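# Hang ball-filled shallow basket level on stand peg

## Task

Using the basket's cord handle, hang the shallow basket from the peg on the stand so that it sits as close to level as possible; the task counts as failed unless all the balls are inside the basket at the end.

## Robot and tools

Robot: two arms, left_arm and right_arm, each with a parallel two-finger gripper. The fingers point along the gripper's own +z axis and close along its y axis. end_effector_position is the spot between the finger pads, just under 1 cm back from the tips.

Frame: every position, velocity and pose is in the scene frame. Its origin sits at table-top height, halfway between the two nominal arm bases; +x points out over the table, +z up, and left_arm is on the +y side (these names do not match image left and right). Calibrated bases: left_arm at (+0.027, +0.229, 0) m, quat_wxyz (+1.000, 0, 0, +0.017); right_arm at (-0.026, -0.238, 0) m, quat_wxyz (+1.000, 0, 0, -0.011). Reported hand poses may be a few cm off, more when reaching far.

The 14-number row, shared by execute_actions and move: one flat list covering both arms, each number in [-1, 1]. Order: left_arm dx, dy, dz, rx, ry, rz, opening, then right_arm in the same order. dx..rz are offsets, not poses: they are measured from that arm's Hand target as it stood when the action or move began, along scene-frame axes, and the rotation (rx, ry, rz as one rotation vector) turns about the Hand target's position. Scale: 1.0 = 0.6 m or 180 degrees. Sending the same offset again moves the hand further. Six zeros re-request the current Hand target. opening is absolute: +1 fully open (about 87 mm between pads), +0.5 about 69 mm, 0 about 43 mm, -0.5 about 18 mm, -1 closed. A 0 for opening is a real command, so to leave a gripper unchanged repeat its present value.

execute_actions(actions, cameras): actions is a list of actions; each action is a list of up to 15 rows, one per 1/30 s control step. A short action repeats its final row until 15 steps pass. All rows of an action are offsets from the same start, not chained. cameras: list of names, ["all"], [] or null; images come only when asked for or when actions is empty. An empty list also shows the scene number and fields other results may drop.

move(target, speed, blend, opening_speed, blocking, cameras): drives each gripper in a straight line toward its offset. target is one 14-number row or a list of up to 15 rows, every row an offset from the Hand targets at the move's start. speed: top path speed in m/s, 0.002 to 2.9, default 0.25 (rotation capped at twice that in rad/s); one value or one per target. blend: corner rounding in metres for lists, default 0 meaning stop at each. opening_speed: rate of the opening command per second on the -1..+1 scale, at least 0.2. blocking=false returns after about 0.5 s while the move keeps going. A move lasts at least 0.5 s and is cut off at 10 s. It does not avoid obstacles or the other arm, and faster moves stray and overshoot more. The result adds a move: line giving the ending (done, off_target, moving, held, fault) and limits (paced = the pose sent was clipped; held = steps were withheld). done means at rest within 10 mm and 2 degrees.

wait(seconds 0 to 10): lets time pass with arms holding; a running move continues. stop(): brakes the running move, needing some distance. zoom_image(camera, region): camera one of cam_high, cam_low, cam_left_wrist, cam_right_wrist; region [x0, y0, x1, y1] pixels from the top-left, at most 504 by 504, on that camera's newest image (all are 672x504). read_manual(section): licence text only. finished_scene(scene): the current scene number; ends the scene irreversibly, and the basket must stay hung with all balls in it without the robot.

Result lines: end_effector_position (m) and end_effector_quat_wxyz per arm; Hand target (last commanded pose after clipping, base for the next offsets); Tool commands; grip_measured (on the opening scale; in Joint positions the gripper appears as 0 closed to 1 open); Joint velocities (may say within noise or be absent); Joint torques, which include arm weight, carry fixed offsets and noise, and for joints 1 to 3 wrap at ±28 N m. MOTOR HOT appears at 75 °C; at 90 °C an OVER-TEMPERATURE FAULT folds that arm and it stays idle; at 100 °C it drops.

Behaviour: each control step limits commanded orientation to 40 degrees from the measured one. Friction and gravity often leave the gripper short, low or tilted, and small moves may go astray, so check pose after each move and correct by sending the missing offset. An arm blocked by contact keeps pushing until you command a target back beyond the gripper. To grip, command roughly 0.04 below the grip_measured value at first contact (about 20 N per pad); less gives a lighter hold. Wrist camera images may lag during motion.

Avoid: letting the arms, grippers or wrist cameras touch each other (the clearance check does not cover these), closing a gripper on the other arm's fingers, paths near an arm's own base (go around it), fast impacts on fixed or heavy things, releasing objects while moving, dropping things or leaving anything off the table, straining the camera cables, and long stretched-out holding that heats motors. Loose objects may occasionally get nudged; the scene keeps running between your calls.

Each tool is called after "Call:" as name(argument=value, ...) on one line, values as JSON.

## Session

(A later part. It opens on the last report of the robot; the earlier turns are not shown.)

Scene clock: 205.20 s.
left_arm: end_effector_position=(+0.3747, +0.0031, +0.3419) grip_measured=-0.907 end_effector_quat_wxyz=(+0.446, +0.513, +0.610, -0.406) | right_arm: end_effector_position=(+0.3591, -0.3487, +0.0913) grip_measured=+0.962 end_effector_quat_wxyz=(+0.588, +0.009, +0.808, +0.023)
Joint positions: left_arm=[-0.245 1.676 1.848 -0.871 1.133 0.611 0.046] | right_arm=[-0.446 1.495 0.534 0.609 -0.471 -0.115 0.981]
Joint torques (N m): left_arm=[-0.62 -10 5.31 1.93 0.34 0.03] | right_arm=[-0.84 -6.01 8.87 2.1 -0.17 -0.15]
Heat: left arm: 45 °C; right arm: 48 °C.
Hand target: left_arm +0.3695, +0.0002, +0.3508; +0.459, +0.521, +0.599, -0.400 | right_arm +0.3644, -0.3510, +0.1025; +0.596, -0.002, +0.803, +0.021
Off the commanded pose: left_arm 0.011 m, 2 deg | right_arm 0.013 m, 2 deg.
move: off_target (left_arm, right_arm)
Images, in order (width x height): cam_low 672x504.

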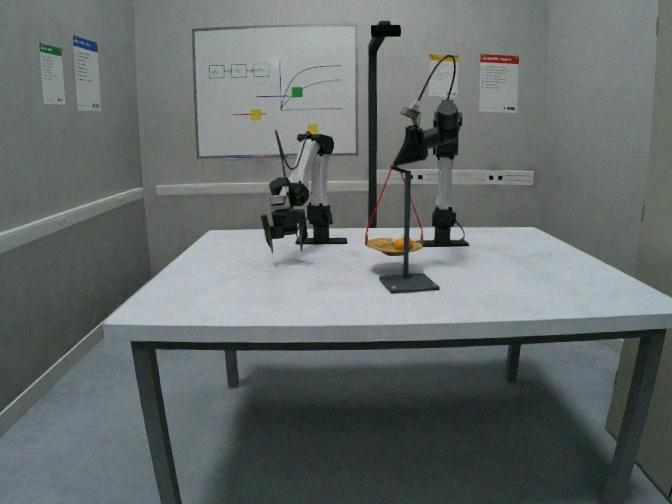

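Call:
move(target=[0.001,-0.007,-0.001,0,0,0,-1,0,0,0,0,0,0,1], cameras=["cam_low","cam_left_wrist"], speed=0.04)

Call:
zoom_image(camera="cam_low", region=[360, 150, 440, 250])

Scene clock: 211.03 s.
left_arm: end_effector_position=(+0.3752, -0.0015, +0.3415) grip_measured=-0.907 end_effector_quat_wxyz=(+0.447, +0.514, +0.609, -0.406) | right_arm: end_effector_position=(+0.3591, -0.3487, +0.0913) grip_measured=+0.962 end_effector_quat_wxyz=(+0.588, +0.009, +0.808, +0.023)
Joint positions: left_arm=[-0.258 1.676 1.842 -0.847 1.124 0.595 0.046] | right_arm=[-0.446 1.495 0.534 0.609 -0.471 -0.115 0.981]
Joint torques (N m): left_arm=[-0.58 -10.02 5.39 1.93 0.32 0.02] | right_arm=[-0.76 -5.93 8.58 2.1 -0.15 -0.07]
Heat: left arm: 45 °C; right arm: 48 °C.
Hand target: left_arm +0.3700, -0.0041, +0.3502; +0.459, +0.521, +0.599, -0.400 | right_arm +0.3644, -0.3510, +0.1025; +0.596, -0.002, +0.803, +0.021
Off the commanded pose: left_arm 0.010 m, 2 deg | right_arm 0.013 m, 2 deg.
move: off_target (right_arm)
camera_calibration:
cam_left_wrist: T_world_to_cam=[[-0.985548, -0.163766, 0.0433049, 0.352243], [-0.16745, 0.903227, -0.395146, 0.218672], [0.0255975, -0.396687, -0.917597, 0.446584], [0, 0, 0, 1]] pos_world=[0.372337, 0.0373296, 0.480938]
Images, in order (width x height): cam_low 672x504, cam_left_wrist 672x504.

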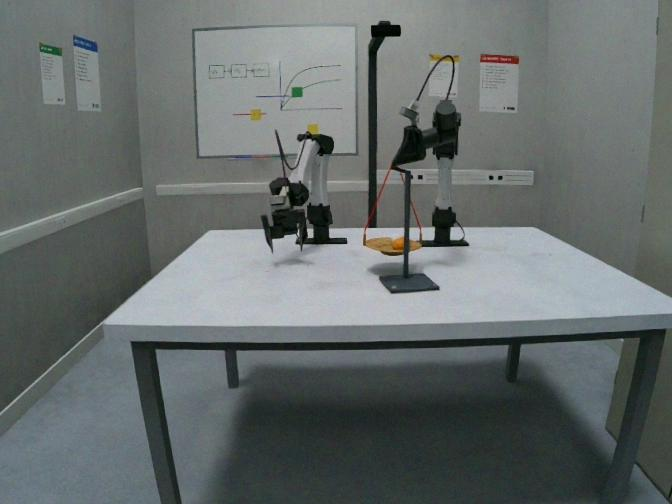

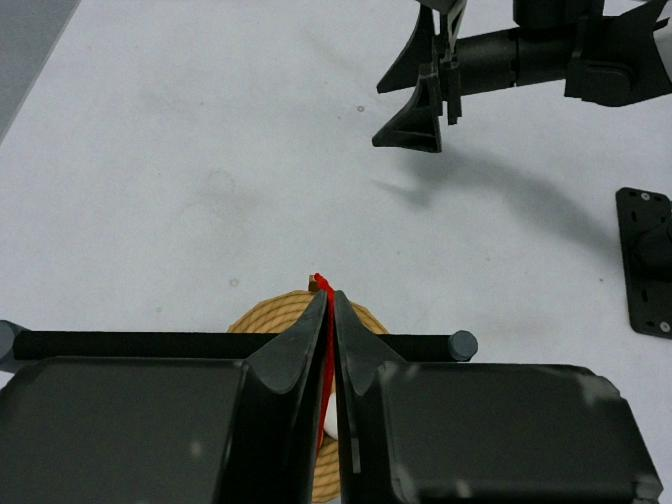

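Scaled by 5.040 from the camera's 672x504 image, which has a finer 960x720 frame.

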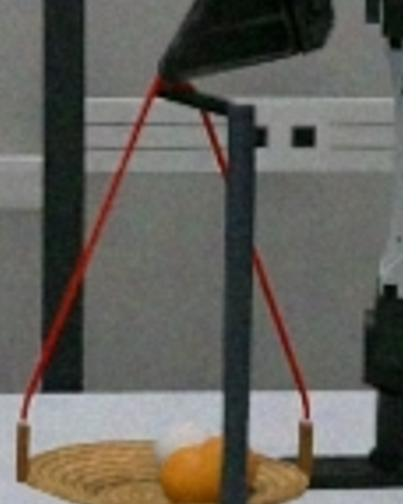

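Call:
move(target=[0,0,0,0,0,0,-0.4,0,0,0,0,0,0,1], cameras=["cam_low","cam_left_wrist"], speed=0.04, opening_speed=0.2)

Call:
zoom_image(camera="cam_low", region=[360, 150, 440, 250])

Scene clock: 230.40 s.
left_arm: end_effector_position=(+0.3761, -0.0034, +0.3431) grip_measured=-0.400 end_effector_quat_wxyz=(+0.451, +0.517, +0.605, -0.404) | right_arm: end_effector_position=(+0.3591, -0.3487, +0.0913) grip_measured=+0.962 end_effector_quat_wxyz=(+0.588, +0.009, +0.808, +0.023)
Joint positions: left_arm=[-0.262 1.676 1.842 -0.833 1.124 0.593 0.3] | right_arm=[-0.446 1.495 0.534 0.609 -0.471 -0.115 0.981]
Joint torques (N m): left_arm=[-0.27 -10.06 5.31 1.83 0.32 0.02] | right_arm=[-0.75 -5.81 8.72 2.02 -0.2 -0.16]
Heat: left arm: 44 °C; right arm: 48 °C.
Hand target: left_arm +0.3701, -0.0041, +0.3502; +0.459, +0.521, +0.599, -0.400 | right_arm +0.3644, -0.3510, +0.1025; +0.596, -0.002, +0.803, +0.021
Off the commanded pose: left_arm 0.009 m, 1 deg | right_arm 0.013 m, 2 deg.
move: off_target (right_arm)
camera_calibration:
cam_left_wrist: T_world_to_cam=[[-0.986607, -0.160099, 0.0312264, 0.357256], [-0.159128, 0.902612, -0.399963, 0.219611], [0.0358485, -0.399575, -0.915999, 0.442859], [0, 0, 0, 1]] pos_world=[0.371542, 0.0359282, 0.482339]
Images, in order (width x height): cam_low 672x504, cam_left_wrist 672x504.

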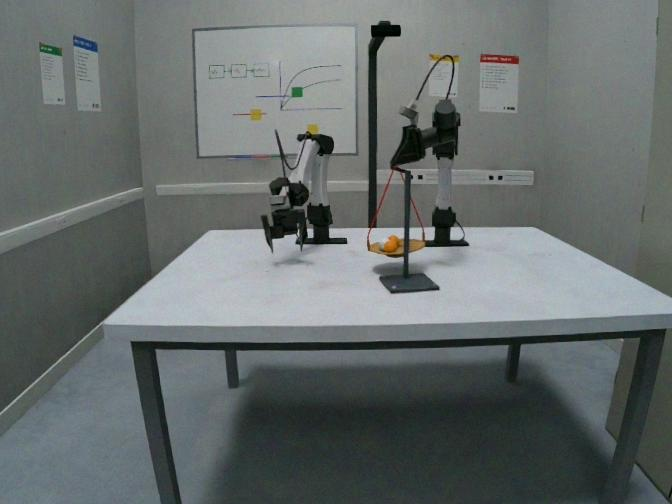

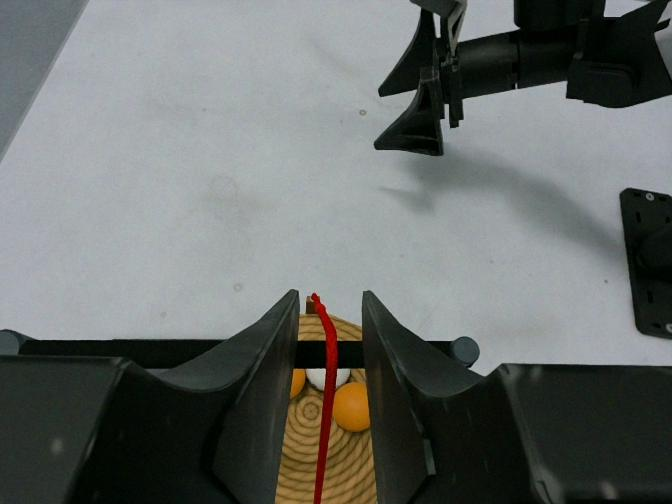

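Scaled by 5.040 from the camera's 672x504 image, which has a finer 960x720 frame.

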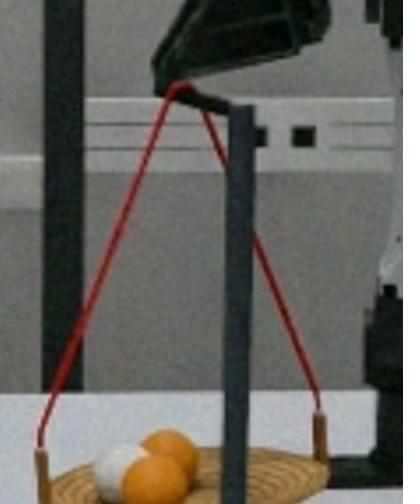

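Call:
move(target=[[0,0,0.02,0,0,0,-0.4,0,0,0,0,0,0,1],[-0.0063,0.048,0.02,0,0,0,-0.4,0,0,0,0,0,0,1],[-0.0063,0.048,-0.045,0,0,0,-0.4,0,0,0,0,0,0,1]], cameras=["cam_low","cam_left_wrist"], speed=0.05)

Call:
zoom_image(camera="cam_left_wrist", region=[220, 200, 450, 372])

Scene clock: 241.30 s.
left_arm: end_effector_position=(+0.3727, +0.0235, +0.3127) grip_measured=-0.400 end_effector_quat_wxyz=(+0.445, +0.515, +0.612, -0.403) | right_arm: end_effector_position=(+0.3591, -0.3487, +0.0913) grip_measured=+0.962 end_effector_quat_wxyz=(+0.588, +0.009, +0.808, +0.023)
Joint positions: left_arm=[-0.188 1.639 1.712 -0.87 1.17 0.718 0.3] | right_arm=[-0.446 1.495 0.534 0.609 -0.471 -0.115 0.981]
Joint torques (N m): left_arm=[0.51 -10.35 5.29 1.68 0.57 0.15] | right_arm=[-0.76 -5.75 8.77 2.07 -0.11 -0.15]
Heat: left arm: 44 °C; right arm: 48 °C.
Hand target: left_arm +0.3663, +0.0247, +0.3232; +0.459, +0.521, +0.599, -0.400 | right_arm +0.3644, -0.3510, +0.1025; +0.596, -0.002, +0.803, +0.021
Off the commanded pose: left_arm 0.012 m, 2 deg | right_arm 0.013 m, 2 deg.
move: off_target (left_arm, right_arm)
camera_calibration:
cam_left_wrist: T_world_to_cam=[[-0.985022, -0.166559, 0.0446116, 0.354524], [-0.170726, 0.905806, -0.387774, 0.183097], [0.0241777, -0.389582, -0.920674, 0.431579], [0, 0, 0, 1]] pos_world=[0.370039, 0.0613348, 0.452528]
Images, in order (width x height): cam_low 672x504, cam_left_wrist 672x504.

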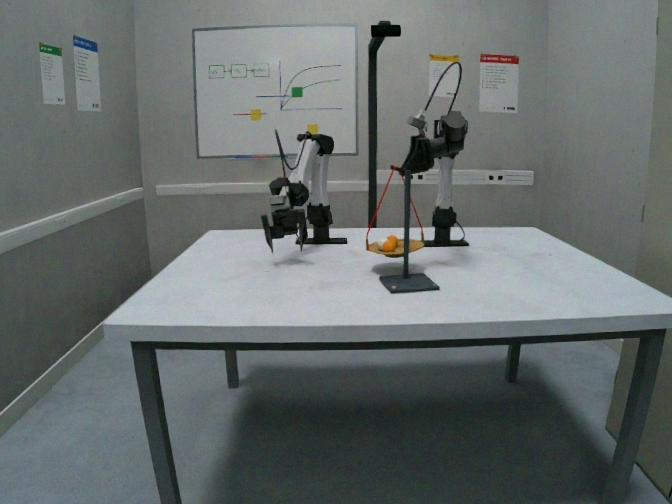

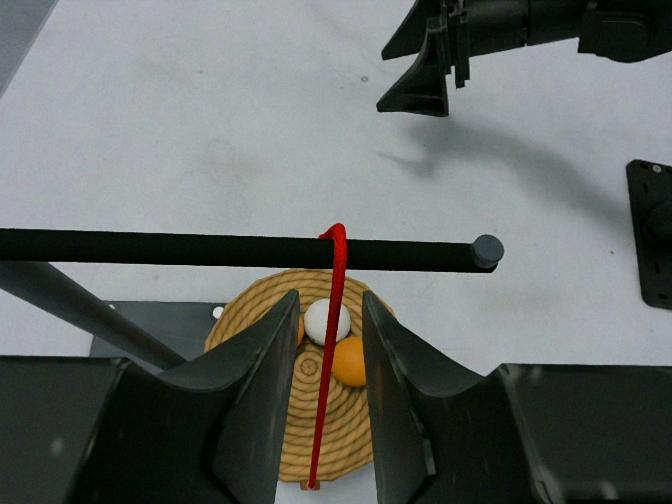

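Scaled by 2.191 from the camera's 672x504 image, which has a finer 960x720 frame.

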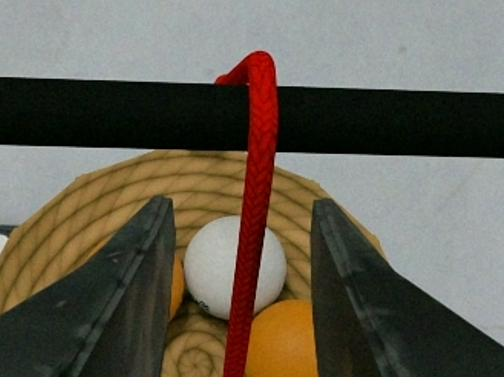

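Call:
move(target=[0,0,0,0,0,0,-1,0,0,0,0,0,0,1], cameras=[], speed=0.04, opening_speed=0.4)

Call:
move(target=[-0.001,0.006,-0.0145,0,0,0,-1,0,0,0,0,0,0,1], cameras=["cam_low","cam_left_wrist"], speed=0.02)

Call:
zoom_image(camera="cam_low", region=[360, 150, 440, 250])

Scene clock: 250.97 s.
left_arm: end_effector_position=(+0.3728, +0.0234, +0.3129) grip_measured=-0.880 end_effector_quat_wxyz=(+0.445, +0.515, +0.612, -0.403) | right_arm: end_effector_position=(+0.3591, -0.3487, +0.0913) grip_measured=+0.962 end_effector_quat_wxyz=(+0.588, +0.009, +0.808, +0.023)
Joint positions: left_arm=[-0.188 1.639 1.712 -0.869 1.17 0.718 0.06] | right_arm=[-0.446 1.495 0.534 0.609 -0.471 -0.115 0.981]
Joint torques (N m): left_arm=[0.54 -10.37 5.26 1.69 0.57 0.14] | right_arm=[-0.79 -5.94 8.94 2.01 -0.2 -0.13]
Heat: left arm: 44 °C; right arm: 49 °C.
Hand target: left_arm +0.3663, +0.0247, +0.3232; +0.459, +0.521, +0.599, -0.400 | right_arm +0.3644, -0.3510, +0.1025; +0.596, -0.002, +0.803, +0.021
Off the commanded pose: left_arm 0.012 m, 2 deg | right_arm 0.013 m, 2 deg.
move: off_target (left_arm, right_arm)
No camera images: "cameras" was empty.

Scene clock: 251.80 s.
left_arm: end_effector_position=(+0.3709, +0.0253, +0.3091) grip_measured=-0.880 end_effector_quat_wxyz=(+0.449, +0.516, +0.606, -0.406) | right_arm: end_effector_position=(+0.3591, -0.3487, +0.0913) grip_measured=+0.962 end_effector_quat_wxyz=(+0.588, +0.009, +0.808, +0.023)
Joint positions: left_arm=[-0.18 1.624 1.672 -0.843 1.187 0.726 0.06] | right_arm=[-0.446 1.495 0.534 0.609 -0.471 -0.115 0.981]
Joint torques (N m): left_arm=[0.77 -9.84 5.05 1.57 0.48 0.26] | right_arm=[-0.79 -5.7 8.7 2.07 -0.19 -0.14]
Heat: left arm: 44 °C; right arm: 49 °C.
Hand target: left_arm +0.3657, +0.0284, +0.3146; +0.459, +0.521, +0.599, -0.400 | right_arm +0.3644, -0.3510, +0.1025; +0.596, -0.002, +0.803, +0.021
Off the commanded pose: left_arm 0.008 m, 2 deg | right_arm 0.013 m, 2 deg.
move: off_target (right_arm)
camera_calibration:
cam_left_wrist: T_world_to_cam=[[-0.986332, -0.160305, 0.0380933, 0.35561], [-0.162082, 0.902388, -0.39928, 0.180183], [0.0296315, -0.399997, -0.916037, 0.425795], [0, 0, 0, 1]] pos_world=[0.367337, 0.0647278, 0.448441]
Images, in order (width x height): cam_low 672x504, cam_left_wrist 672x504.

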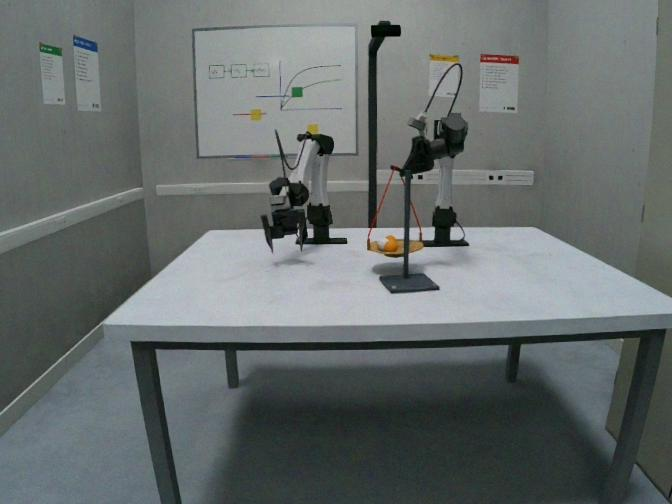

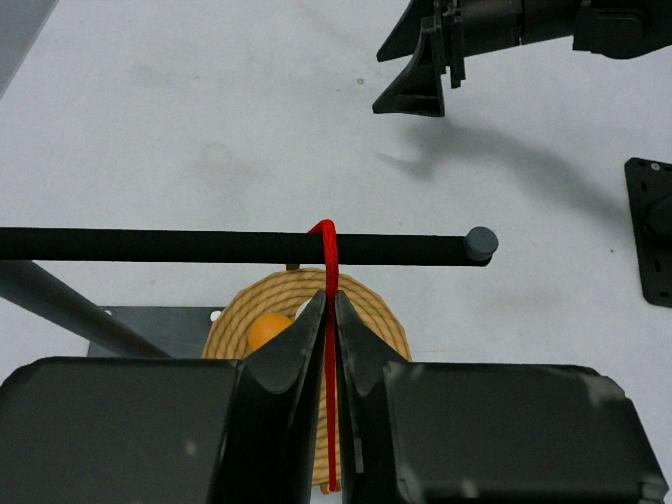

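Scaled by 5.040 from the camera's 672x504 image, which has a finer 960x720 frame.

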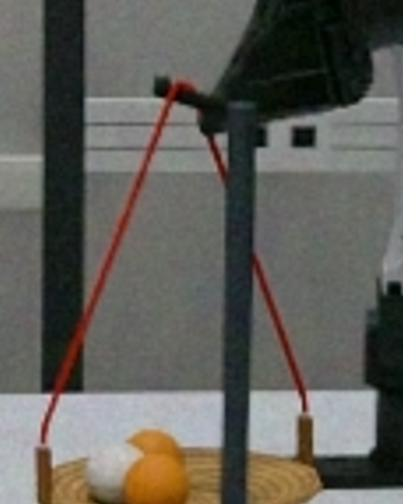

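Call:
move(target=[-0.001,0.003,-0.015,0,0,0,-1,0,0,0,0,0,0,1], cameras=["cam_low"], speed=0.02)

Call:
zoom_image(camera="cam_low", region=[360, 150, 440, 250])

Scene clock: 257.33 s.
left_arm: end_effector_position=(+0.3700, +0.0272, +0.3004) grip_measured=-0.880 end_effector_quat_wxyz=(+0.449, +0.516, +0.606, -0.406) | right_arm: end_effector_position=(+0.3591, -0.3487, +0.0913) grip_measured=+0.962 end_effector_quat_wxyz=(+0.588, +0.009, +0.808, +0.023)
Joint positions: left_arm=[-0.174 1.613 1.626 -0.818 1.192 0.737 0.06] | right_arm=[-0.446 1.495 0.534 0.609 -0.471 -0.115 0.981]
Joint torques (N m): left_arm=[0.75 -9.76 5.09 1.57 0.47 0.27] | right_arm=[-0.76 -6 8.94 2.05 -0.16 -0.02]
Heat: left arm: 44 °C; right arm: 49 °C.
Hand target: left_arm +0.3651, +0.0302, +0.3055; +0.459, +0.521, +0.599, -0.400 | right_arm +0.3644, -0.3510, +0.1025; +0.596, -0.002, +0.803, +0.021
Off the commanded pose: left_arm 0.008 m, 2 deg | right_arm 0.013 m, 2 deg.
move: off_target (right_arm)
Images, in order (width x height): cam_low 672x504.

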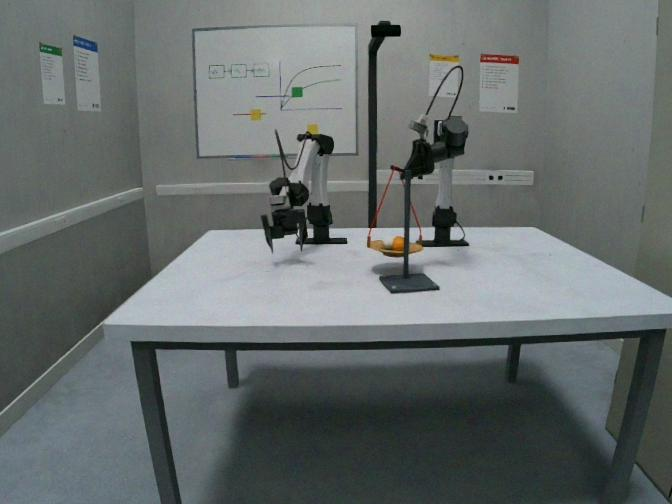

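Scaled by 5.040 from the camera's 672x504 image, which has a finer 960x720 frame.

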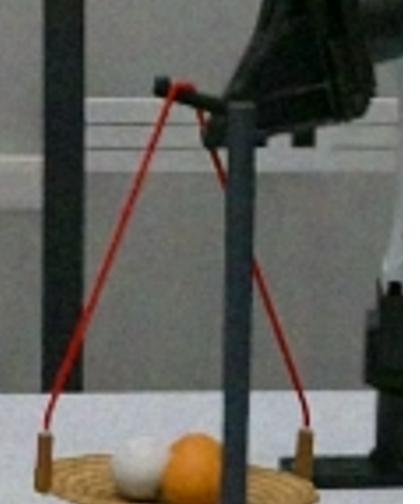

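Call:
move(target=[0,0,0,0,0,0,-0.5,0,0,0,0,0,0,1], cameras=["cam_low","cam_left_wrist"], speed=0.02, opening_speed=0.25)

Call:
zoom_image(camera="cam_low", region=[360, 150, 440, 250])

Scene clock: 265.03 s.
left_arm: end_effector_position=(+0.3701, +0.0272, +0.3005) grip_measured=-0.500 end_effector_quat_wxyz=(+0.449, +0.516, +0.606, -0.406) | right_arm: end_effector_position=(+0.3591, -0.3487, +0.0913) grip_measured=+0.962 end_effector_quat_wxyz=(+0.588, +0.009, +0.808, +0.023)
Joint positions: left_arm=[-0.174 1.613 1.626 -0.817 1.192 0.737 0.25] | right_arm=[-0.446 1.495 0.534 0.609 -0.471 -0.115 0.981]
Joint torques (N m): left_arm=[0.76 -9.76 5.05 1.57 0.47 0.26] | right_arm=[-0.79 -5.98 8.72 2.13 -0.14 -0.14]
Heat: left arm: 43 °C; right arm: 49 °C.
Hand target: left_arm +0.3651, +0.0302, +0.3056; +0.459, +0.521, +0.599, -0.400 | right_arm +0.3644, -0.3510, +0.1025; +0.596, -0.002, +0.803, +0.021
Off the commanded pose: left_arm 0.008 m, 2 deg | right_arm 0.013 m, 2 deg.
move: off_target (right_arm)
camera_calibration:
cam_left_wrist: T_world_to_cam=[[-0.986431, -0.15972, 0.0380043, 0.35541], [-0.161482, 0.902092, -0.400192, 0.17496], [0.0296353, -0.400899, -0.915643, 0.418539], [0, 0, 0, 1]] pos_world=[0.366437, 0.0667272, 0.439743]
Images, in order (width x height): cam_low 672x504, cam_left_wrist 672x504.

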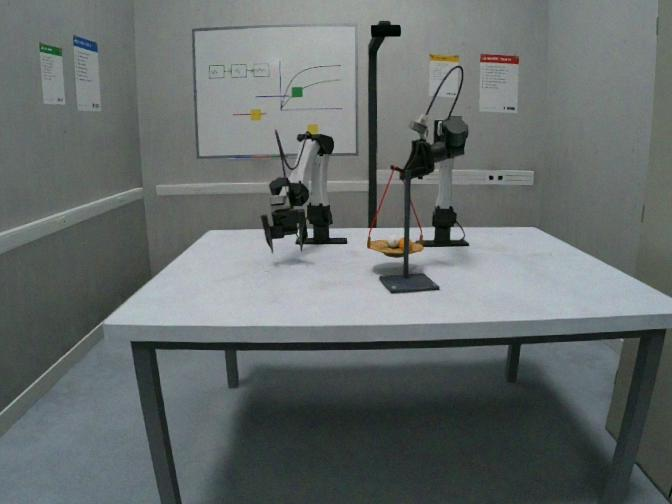

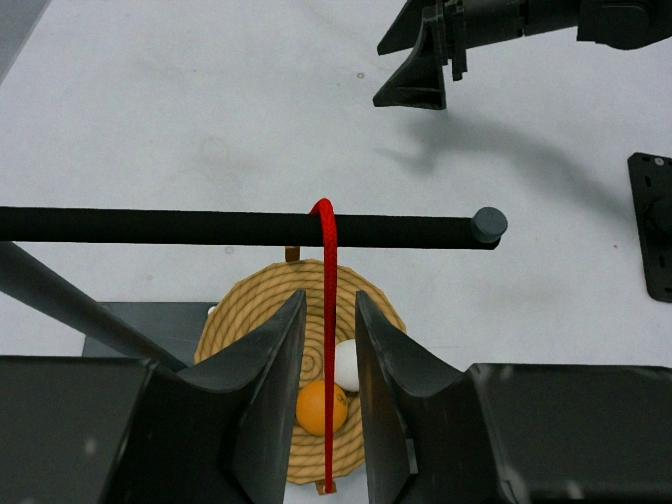

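Scaled by 5.040 from the camera's 672x504 image, which has a finer 960x720 frame.

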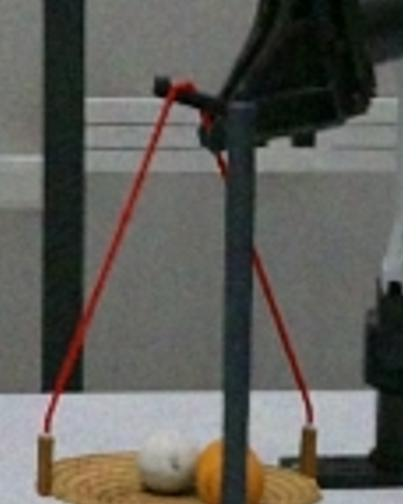

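Call:
wait(seconds=0.3, cameras=["cam_high","cam_low"])

Call:
zoom_image(camera="cam_high", region=[330, 140, 490, 290])

Call:
zoom_image(camera="cam_low", region=[360, 150, 440, 270])

Scene clock: 286.60 s.
left_arm: end_effector_position=(+0.3701, +0.0272, +0.3005) grip_measured=-0.500 end_effector_quat_wxyz=(+0.449, +0.516, +0.606, -0.406) | right_arm: end_effector_position=(+0.3591, -0.3487, +0.0913) grip_measured=+0.962 end_effector_quat_wxyz=(+0.588, +0.009, +0.808, +0.023)
Joint positions: left_arm=[-0.174 1.613 1.626 -0.817 1.192 0.737 0.25] | right_arm=[-0.446 1.495 0.534 0.609 -0.471 -0.115 0.981]
Joint torques (N m): left_arm=[0.75 -9.77 5.08 1.56 0.48 0.26] | right_arm=[-0.98 -5.75 8.61 2.11 -0.13 -0.12]
Heat: left arm: 44 °C; right arm: 49 °C.
Hand target: left_arm +0.3651, +0.0302, +0.3056; +0.459, +0.521, +0.599, -0.400 | right_arm +0.3644, -0.3510, +0.1025; +0.596, -0.002, +0.803, +0.021
Tool commands: left_gripper/opening=-0.5 right_gripper/opening=+1.0
Off the commanded pose: left_arm 0.008 m, 2 deg | right_arm 0.013 m, 2 deg.
wait: 0.30 s; at rest from the start
Images, in order (width x height): cam_high 672x504, cam_low 672x504.

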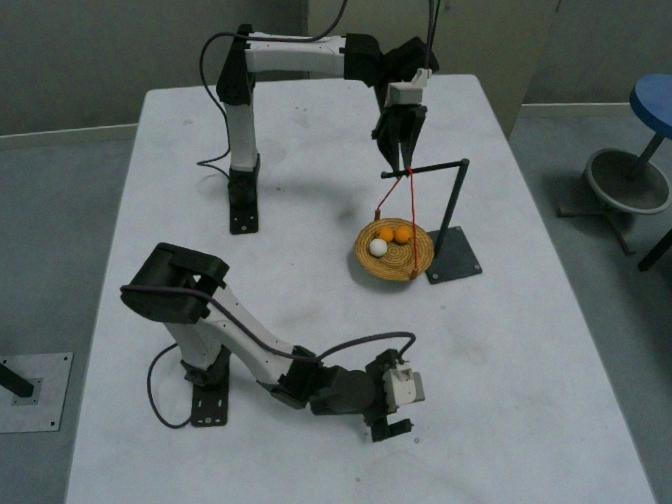

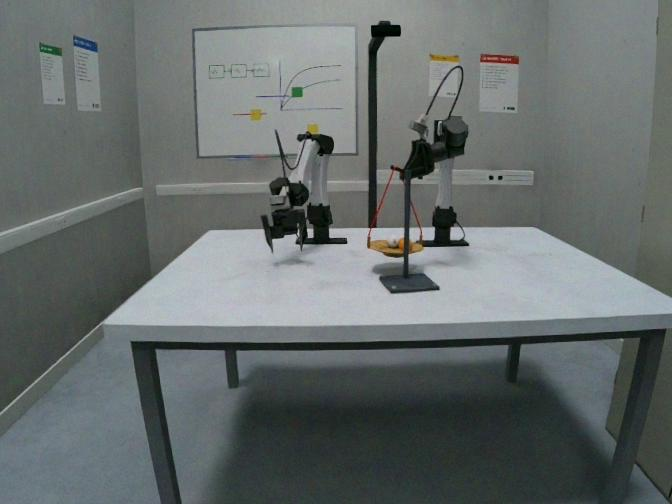

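Scaled by 3.150 from the camera's 672x504 image, which has a finer 960x720 frame.

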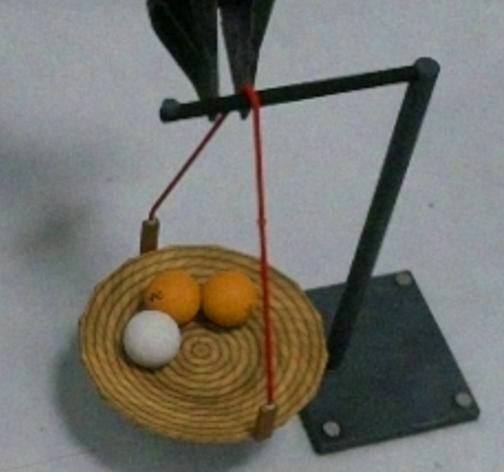

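Scaled by 4.200 from the camera's 672x504 image, which has a finer 960x720 frame.

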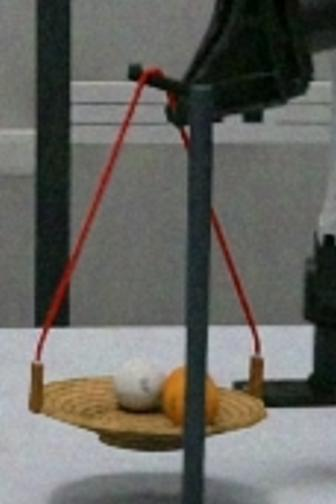

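Call:
move(target=[0,0,0,0,0,0,-1,0,0,0,0,0,0,1], cameras=[], speed=0.04, opening_speed=0.4)

Call:
move(target=[0,-0.003,0.022,0,0,0,-1,0,0,0,0,0,0,1], cameras=["cam_low"], speed=0.02)

Call:
zoom_image(camera="cam_low", region=[360, 150, 440, 270])

Scene clock: 301.17 s.
left_arm: end_effector_position=(+0.3701, +0.0272, +0.3005) grip_measured=-0.877 end_effector_quat_wxyz=(+0.449, +0.516, +0.606, -0.406) | right_arm: end_effector_position=(+0.3591, -0.3487, +0.0913) grip_measured=+0.962 end_effector_quat_wxyz=(+0.588, +0.009, +0.808, +0.023)
Joint positions: left_arm=[-0.174 1.613 1.626 -0.817 1.192 0.737 0.061] | right_arm=[-0.446 1.495 0.534 0.609 -0.471 -0.115 0.981]
Joint torques (N m): left_arm=[0.76 -9.76 5.07 1.56 0.48 0.26] | right_arm=[-0.87 -5.87 8.84 2.07 -0.13 -0.05]
Heat: left arm: 44 °C; right arm: 49 °C.
Hand target: left_arm +0.3651, +0.0302, +0.3056; +0.459, +0.521, +0.599, -0.400 | right_arm +0.3644, -0.3510, +0.1025; +0.596, -0.002, +0.803, +0.021
Off the commanded pose: left_arm 0.008 m, 2 deg | right_arm 0.013 m, 2 deg.
move: off_target (right_arm)
No camera images: "cameras" was empty.

Scene clock: 302.33 s.
left_arm: end_effector_position=(+0.3682, +0.0275, +0.3030) grip_measured=-0.877 end_effector_quat_wxyz=(+0.447, +0.514, +0.608, -0.408) | right_arm: end_effector_position=(+0.3591, -0.3487, +0.0913) grip_measured=+0.962 end_effector_quat_wxyz=(+0.588, +0.009, +0.808, +0.023)
Joint positions: left_arm=[-0.174 1.613 1.639 -0.838 1.192 0.737 0.061] | right_arm=[-0.446 1.495 0.534 0.609 -0.471 -0.115 0.981]
Joint torques (N m): left_arm=[0.34 -8.88 8.91 1.39 0.44 0.11] | right_arm=[-0.87 -5.61 8.91 2.09 -0.23 -0.15]
Heat: left arm: 44 °C; right arm: 49 °C.
Hand target: left_arm +0.3651, +0.0284, +0.3187; +0.459, +0.521, +0.599, -0.400 | right_arm +0.3644, -0.3510, +0.1025; +0.596, -0.002, +0.803, +0.021
Off the commanded pose: left_arm 0.016 m, 2 deg | right_arm 0.013 m, 2 deg.
move: off_target (left_arm, right_arm)
Images, in order (width x height): cam_low 672x504.

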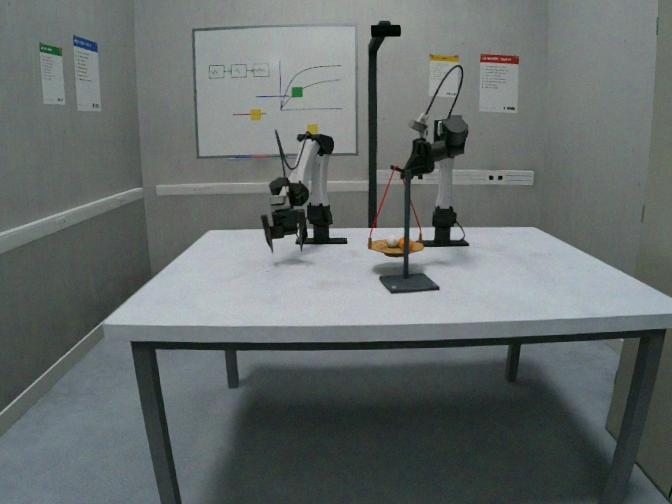

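Scaled by 4.200 from the camera's 672x504 image, which has a finer 960x720 frame.

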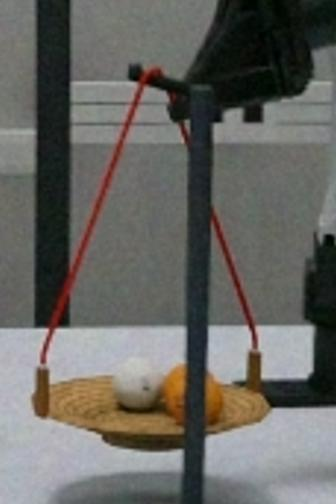

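Call:
move(target=[0,0,0.005,0,0,0,-1,0,0,0,0,0,0,1], cameras=["cam_low","cam_high"], speed=0.02)

Call:
zoom_image(camera="cam_low", region=[360, 150, 440, 270])

Call:
zoom_image(camera="cam_high", region=[330, 140, 490, 290])

Scene clock: 309.60 s.
left_arm: end_effector_position=(+0.3676, +0.0276, +0.3073) grip_measured=-0.877 end_effector_quat_wxyz=(+0.448, +0.515, +0.607, -0.407) | right_arm: end_effector_position=(+0.3591, -0.3487, +0.0913) grip_measured=+0.962 end_effector_quat_wxyz=(+0.588, +0.009, +0.808, +0.023)
Joint positions: left_arm=[-0.174 1.613 1.656 -0.85 1.192 0.737 0.061] | right_arm=[-0.446 1.495 0.534 0.609 -0.471 -0.115 0.981]
Joint torques (N m): left_arm=[0.34 -8.51 8.92 1.4 0.44 0.11] | right_arm=[-0.69 -6.08 8.81 2.11 -0.24 -0.14]
Heat: left arm: 44 °C; right arm: 50 °C.
Hand target: left_arm +0.3651, +0.0284, +0.3217; +0.459, +0.520, +0.599, -0.400 | right_arm +0.3644, -0.3510, +0.1025; +0.596, -0.002, +0.803, +0.021
Off the commanded pose: left_arm 0.015 m, 2 deg | right_arm 0.013 m, 2 deg.
move: off_target (left_arm, right_arm)
Images, in order (width x height): cam_high 672x504, cam_low 672x504.

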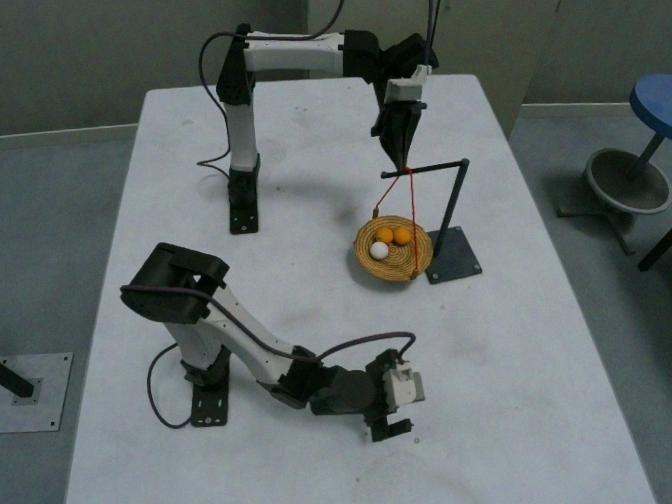

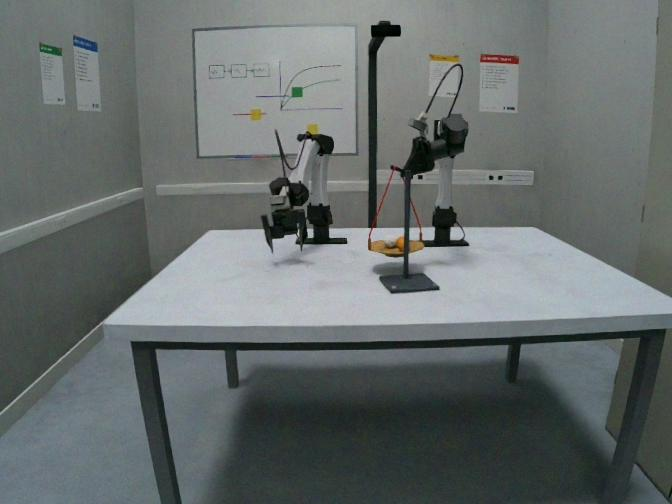

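Scaled by 4.200 from the camera's 672x504 image, which has a finer 960x720 frame.

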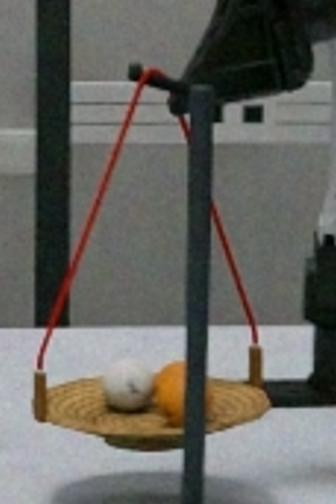

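Scaled by 3.150 from the camera's 672x504 image, which has a finer 960x720 frame.

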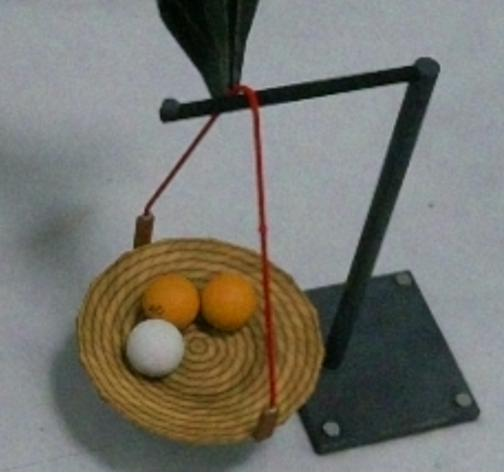

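Call:
move(target=[0,0,-0.004,0,0,0,-0.3,0,0,0,0,0,0,1], cameras=["cam_low","cam_high","cam_left_wrist"], speed=0.02, opening_speed=0.25)

Call:
zoom_image(camera="cam_low", region=[360, 150, 440, 270])

Call:
zoom_image(camera="cam_high", region=[330, 140, 490, 290])

Scene clock: 318.50 s.
left_arm: end_effector_position=(+0.3676, +0.0276, +0.3074) grip_measured=-0.300 end_effector_quat_wxyz=(+0.448, +0.515, +0.607, -0.407) | right_arm: end_effector_position=(+0.3591, -0.3487, +0.0913) grip_measured=+0.962 end_effector_quat_wxyz=(+0.588, +0.009, +0.808, +0.023)
Joint positions: left_arm=[-0.174 1.613 1.656 -0.85 1.192 0.737 0.35] | right_arm=[-0.446 1.495 0.534 0.609 -0.471 -0.115 0.981]
Joint torques (N m): left_arm=[0.34 -8.7 7.98 1.47 0.43 0.12] | right_arm=[-0.92 -5.91 8.7 2.12 -0.18 -0.12]
Heat: left arm: 47 °C; right arm: 50 °C.
Hand target: left_arm +0.3651, +0.0284, +0.3194; +0.459, +0.521, +0.599, -0.400 | right_arm +0.3644, -0.3510, +0.1025; +0.596, -0.002, +0.803, +0.021
Off the commanded pose: left_arm 0.012 m, 2 deg | right_arm 0.013 m, 2 deg.
move: off_target (left_arm, right_arm)
camera_calibration:
cam_left_wrist: T_world_to_cam=[[-0.986293, -0.159754, 0.0412892, 0.351705], [-0.162858, 0.902268, -0.399237, 0.177191], [0.026526, -0.400489, -0.915917, 0.426265], [0, 0, 0, 1]] pos_world=[0.364434, 0.0670276, 0.446643]
Images, in order (width x height): cam_high 672x504, cam_low 672x504, cam_left_wrist 672x504.

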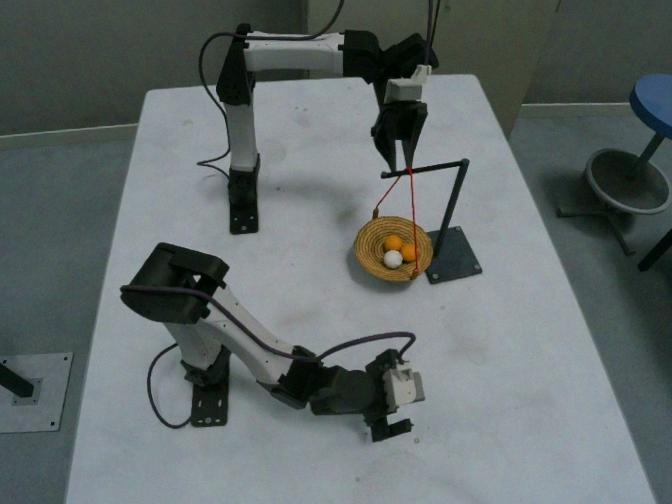

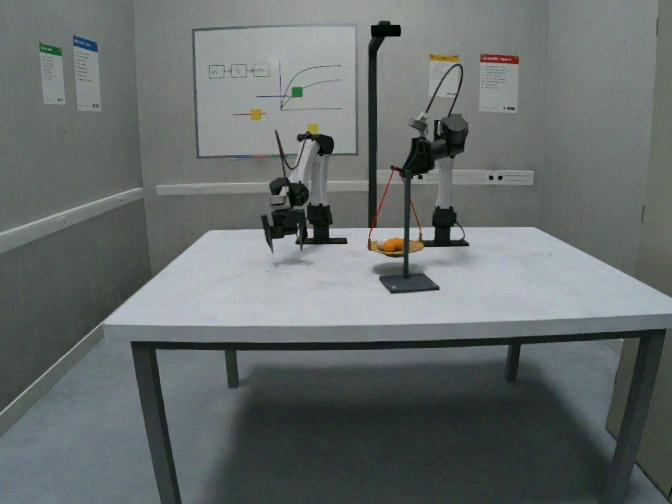

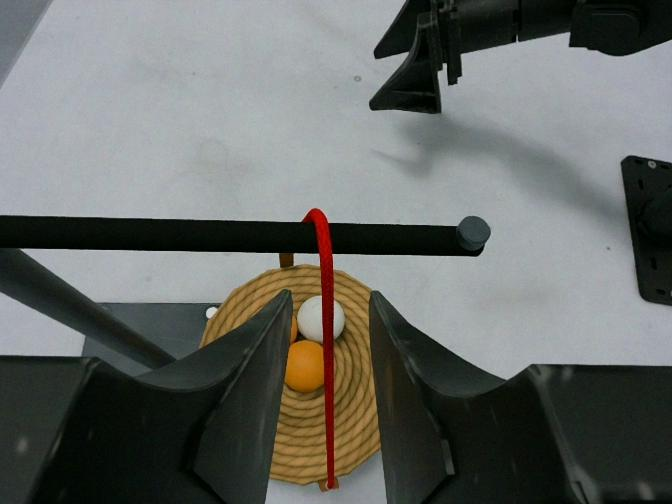

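Scaled by 4.200 from the camera's 672x504 image, which has a finer 960x720 frame.

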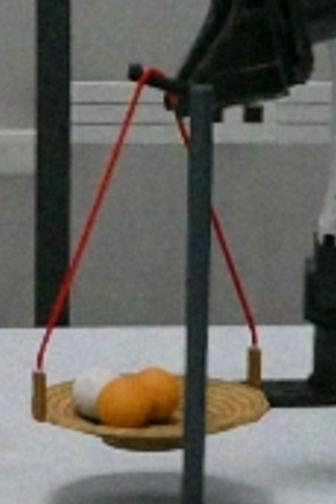

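Scaled by 3.150 from the camera's 672x504 image, which has a finer 960x720 frame.

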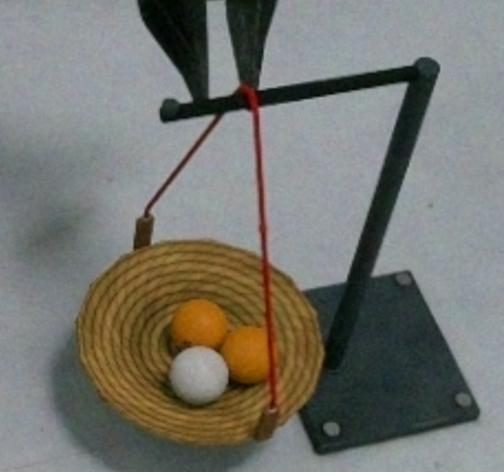

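Call:
move(target=[[0,0,0,0,0,0,0.0,0,0,0,0,0,0,1],[-0.02,0.15,0.05,0,0,0,0.0,0,0,0,0,0,0,1]], cameras=["cam_low","cam_high","cam_left_wrist"], speed=0.07, opening_speed=0.4)

Call:
zoom_image(camera="cam_low", region=[360, 150, 440, 270])

Call:
zoom_image(camera="cam_high", region=[330, 140, 490, 290])

Scene clock: 331.67 s.
left_arm: end_effector_position=(+0.3552, +0.1186, +0.3437) grip_measured=+0.000 end_effector_quat_wxyz=(+0.480, +0.496, +0.619, -0.376) | right_arm: end_effector_position=(+0.3591, -0.3487, +0.0913) grip_measured=+0.962 end_effector_quat_wxyz=(+0.588, +0.009, +0.808, +0.023)
Joint positions: left_arm=[0.115 1.696 1.97 -1.545 1.299 1.271 0.5] | right_arm=[-0.446 1.495 0.534 0.609 -0.471 -0.115 0.981]
Joint torques (N m): left_arm=[0.47 -7.02 6.35 0.71 0.74 0.27] | right_arm=[-1.03 -5.98 9.06 2.04 -0.2 -0.17]
Heat: left arm: 49 °C; right arm: 50 °C.
Hand target: left_arm +0.3531, +0.1183, +0.3494; +0.459, +0.521, +0.598, -0.400 | right_arm +0.3644, -0.3510, +0.1025; +0.596, -0.002, +0.803, +0.021
Off the commanded pose: left_arm 0.006 m, 5 deg | right_arm 0.013 m, 2 deg.
joint sent to its limit (left arm) — joint 4 (wrist pitch), lower limit. The joint targets are off in orientation, not in position.
move: off_target (left_arm, right_arm)
camera_calibration:
cam_left_wrist: T_world_to_cam=[[-0.968861, -0.247596, -0.00210025, 0.371695], [-0.224917, 0.8836, -0.410685, 0.135808], [0.10354, -0.397425, -0.911775, 0.467203], [0, 0, 0, 1]] pos_world=[0.342293, 0.157708, 0.482539]
Images, in order (width x height): cam_high 672x504, cam_low 672x504, cam_left_wrist 672x504.

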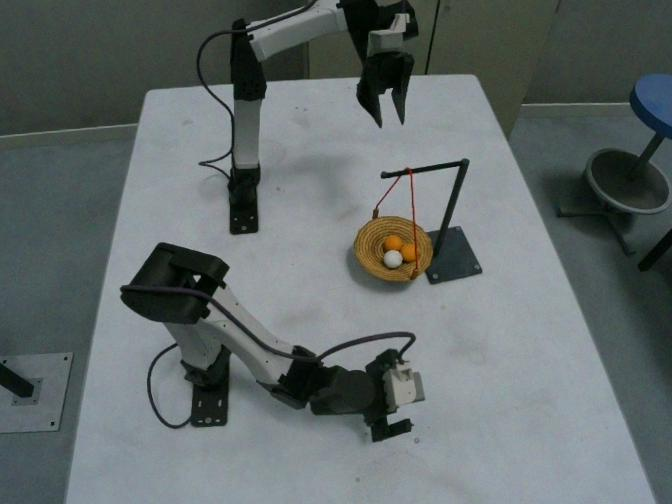

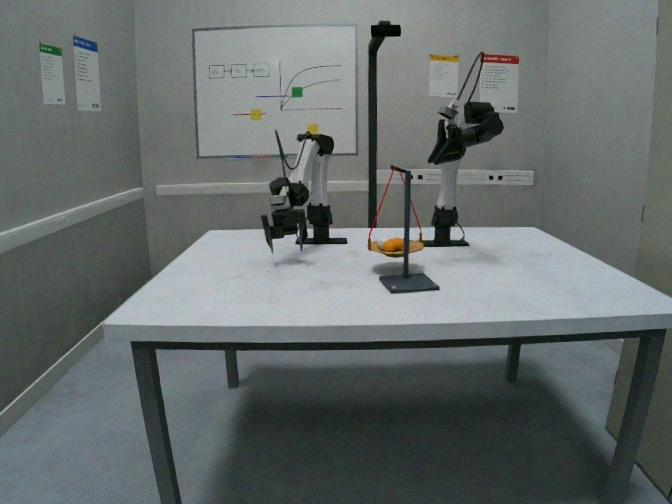

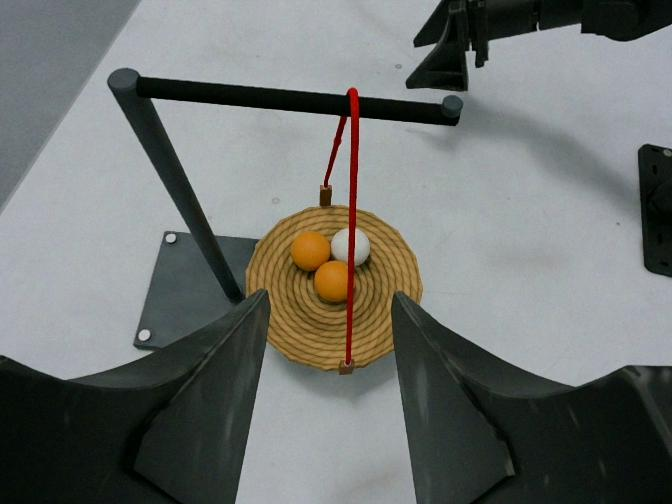

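Scaled by 4.200 from the camera's 672x504 image, which has a finer 960x720 frame.

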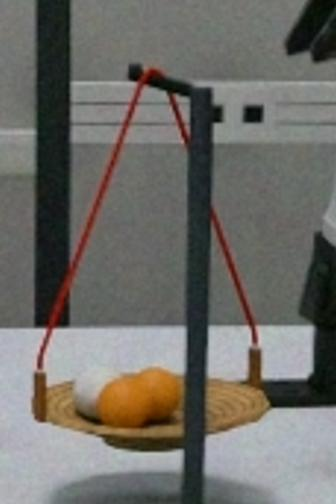

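Scaled by 3.150 from the camera's 672x504 image, which has a finer 960x720 frame.

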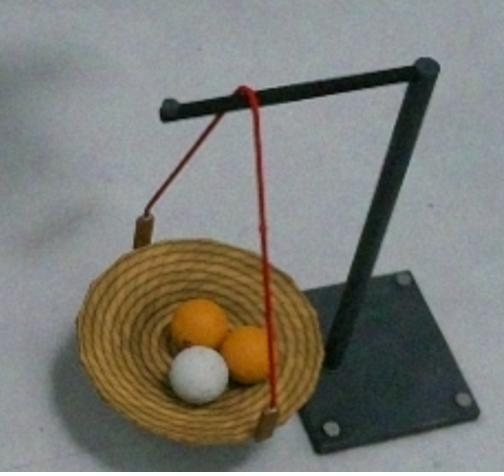

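Call:
finished_scene(scene=2)

The scene is finished: the task was done.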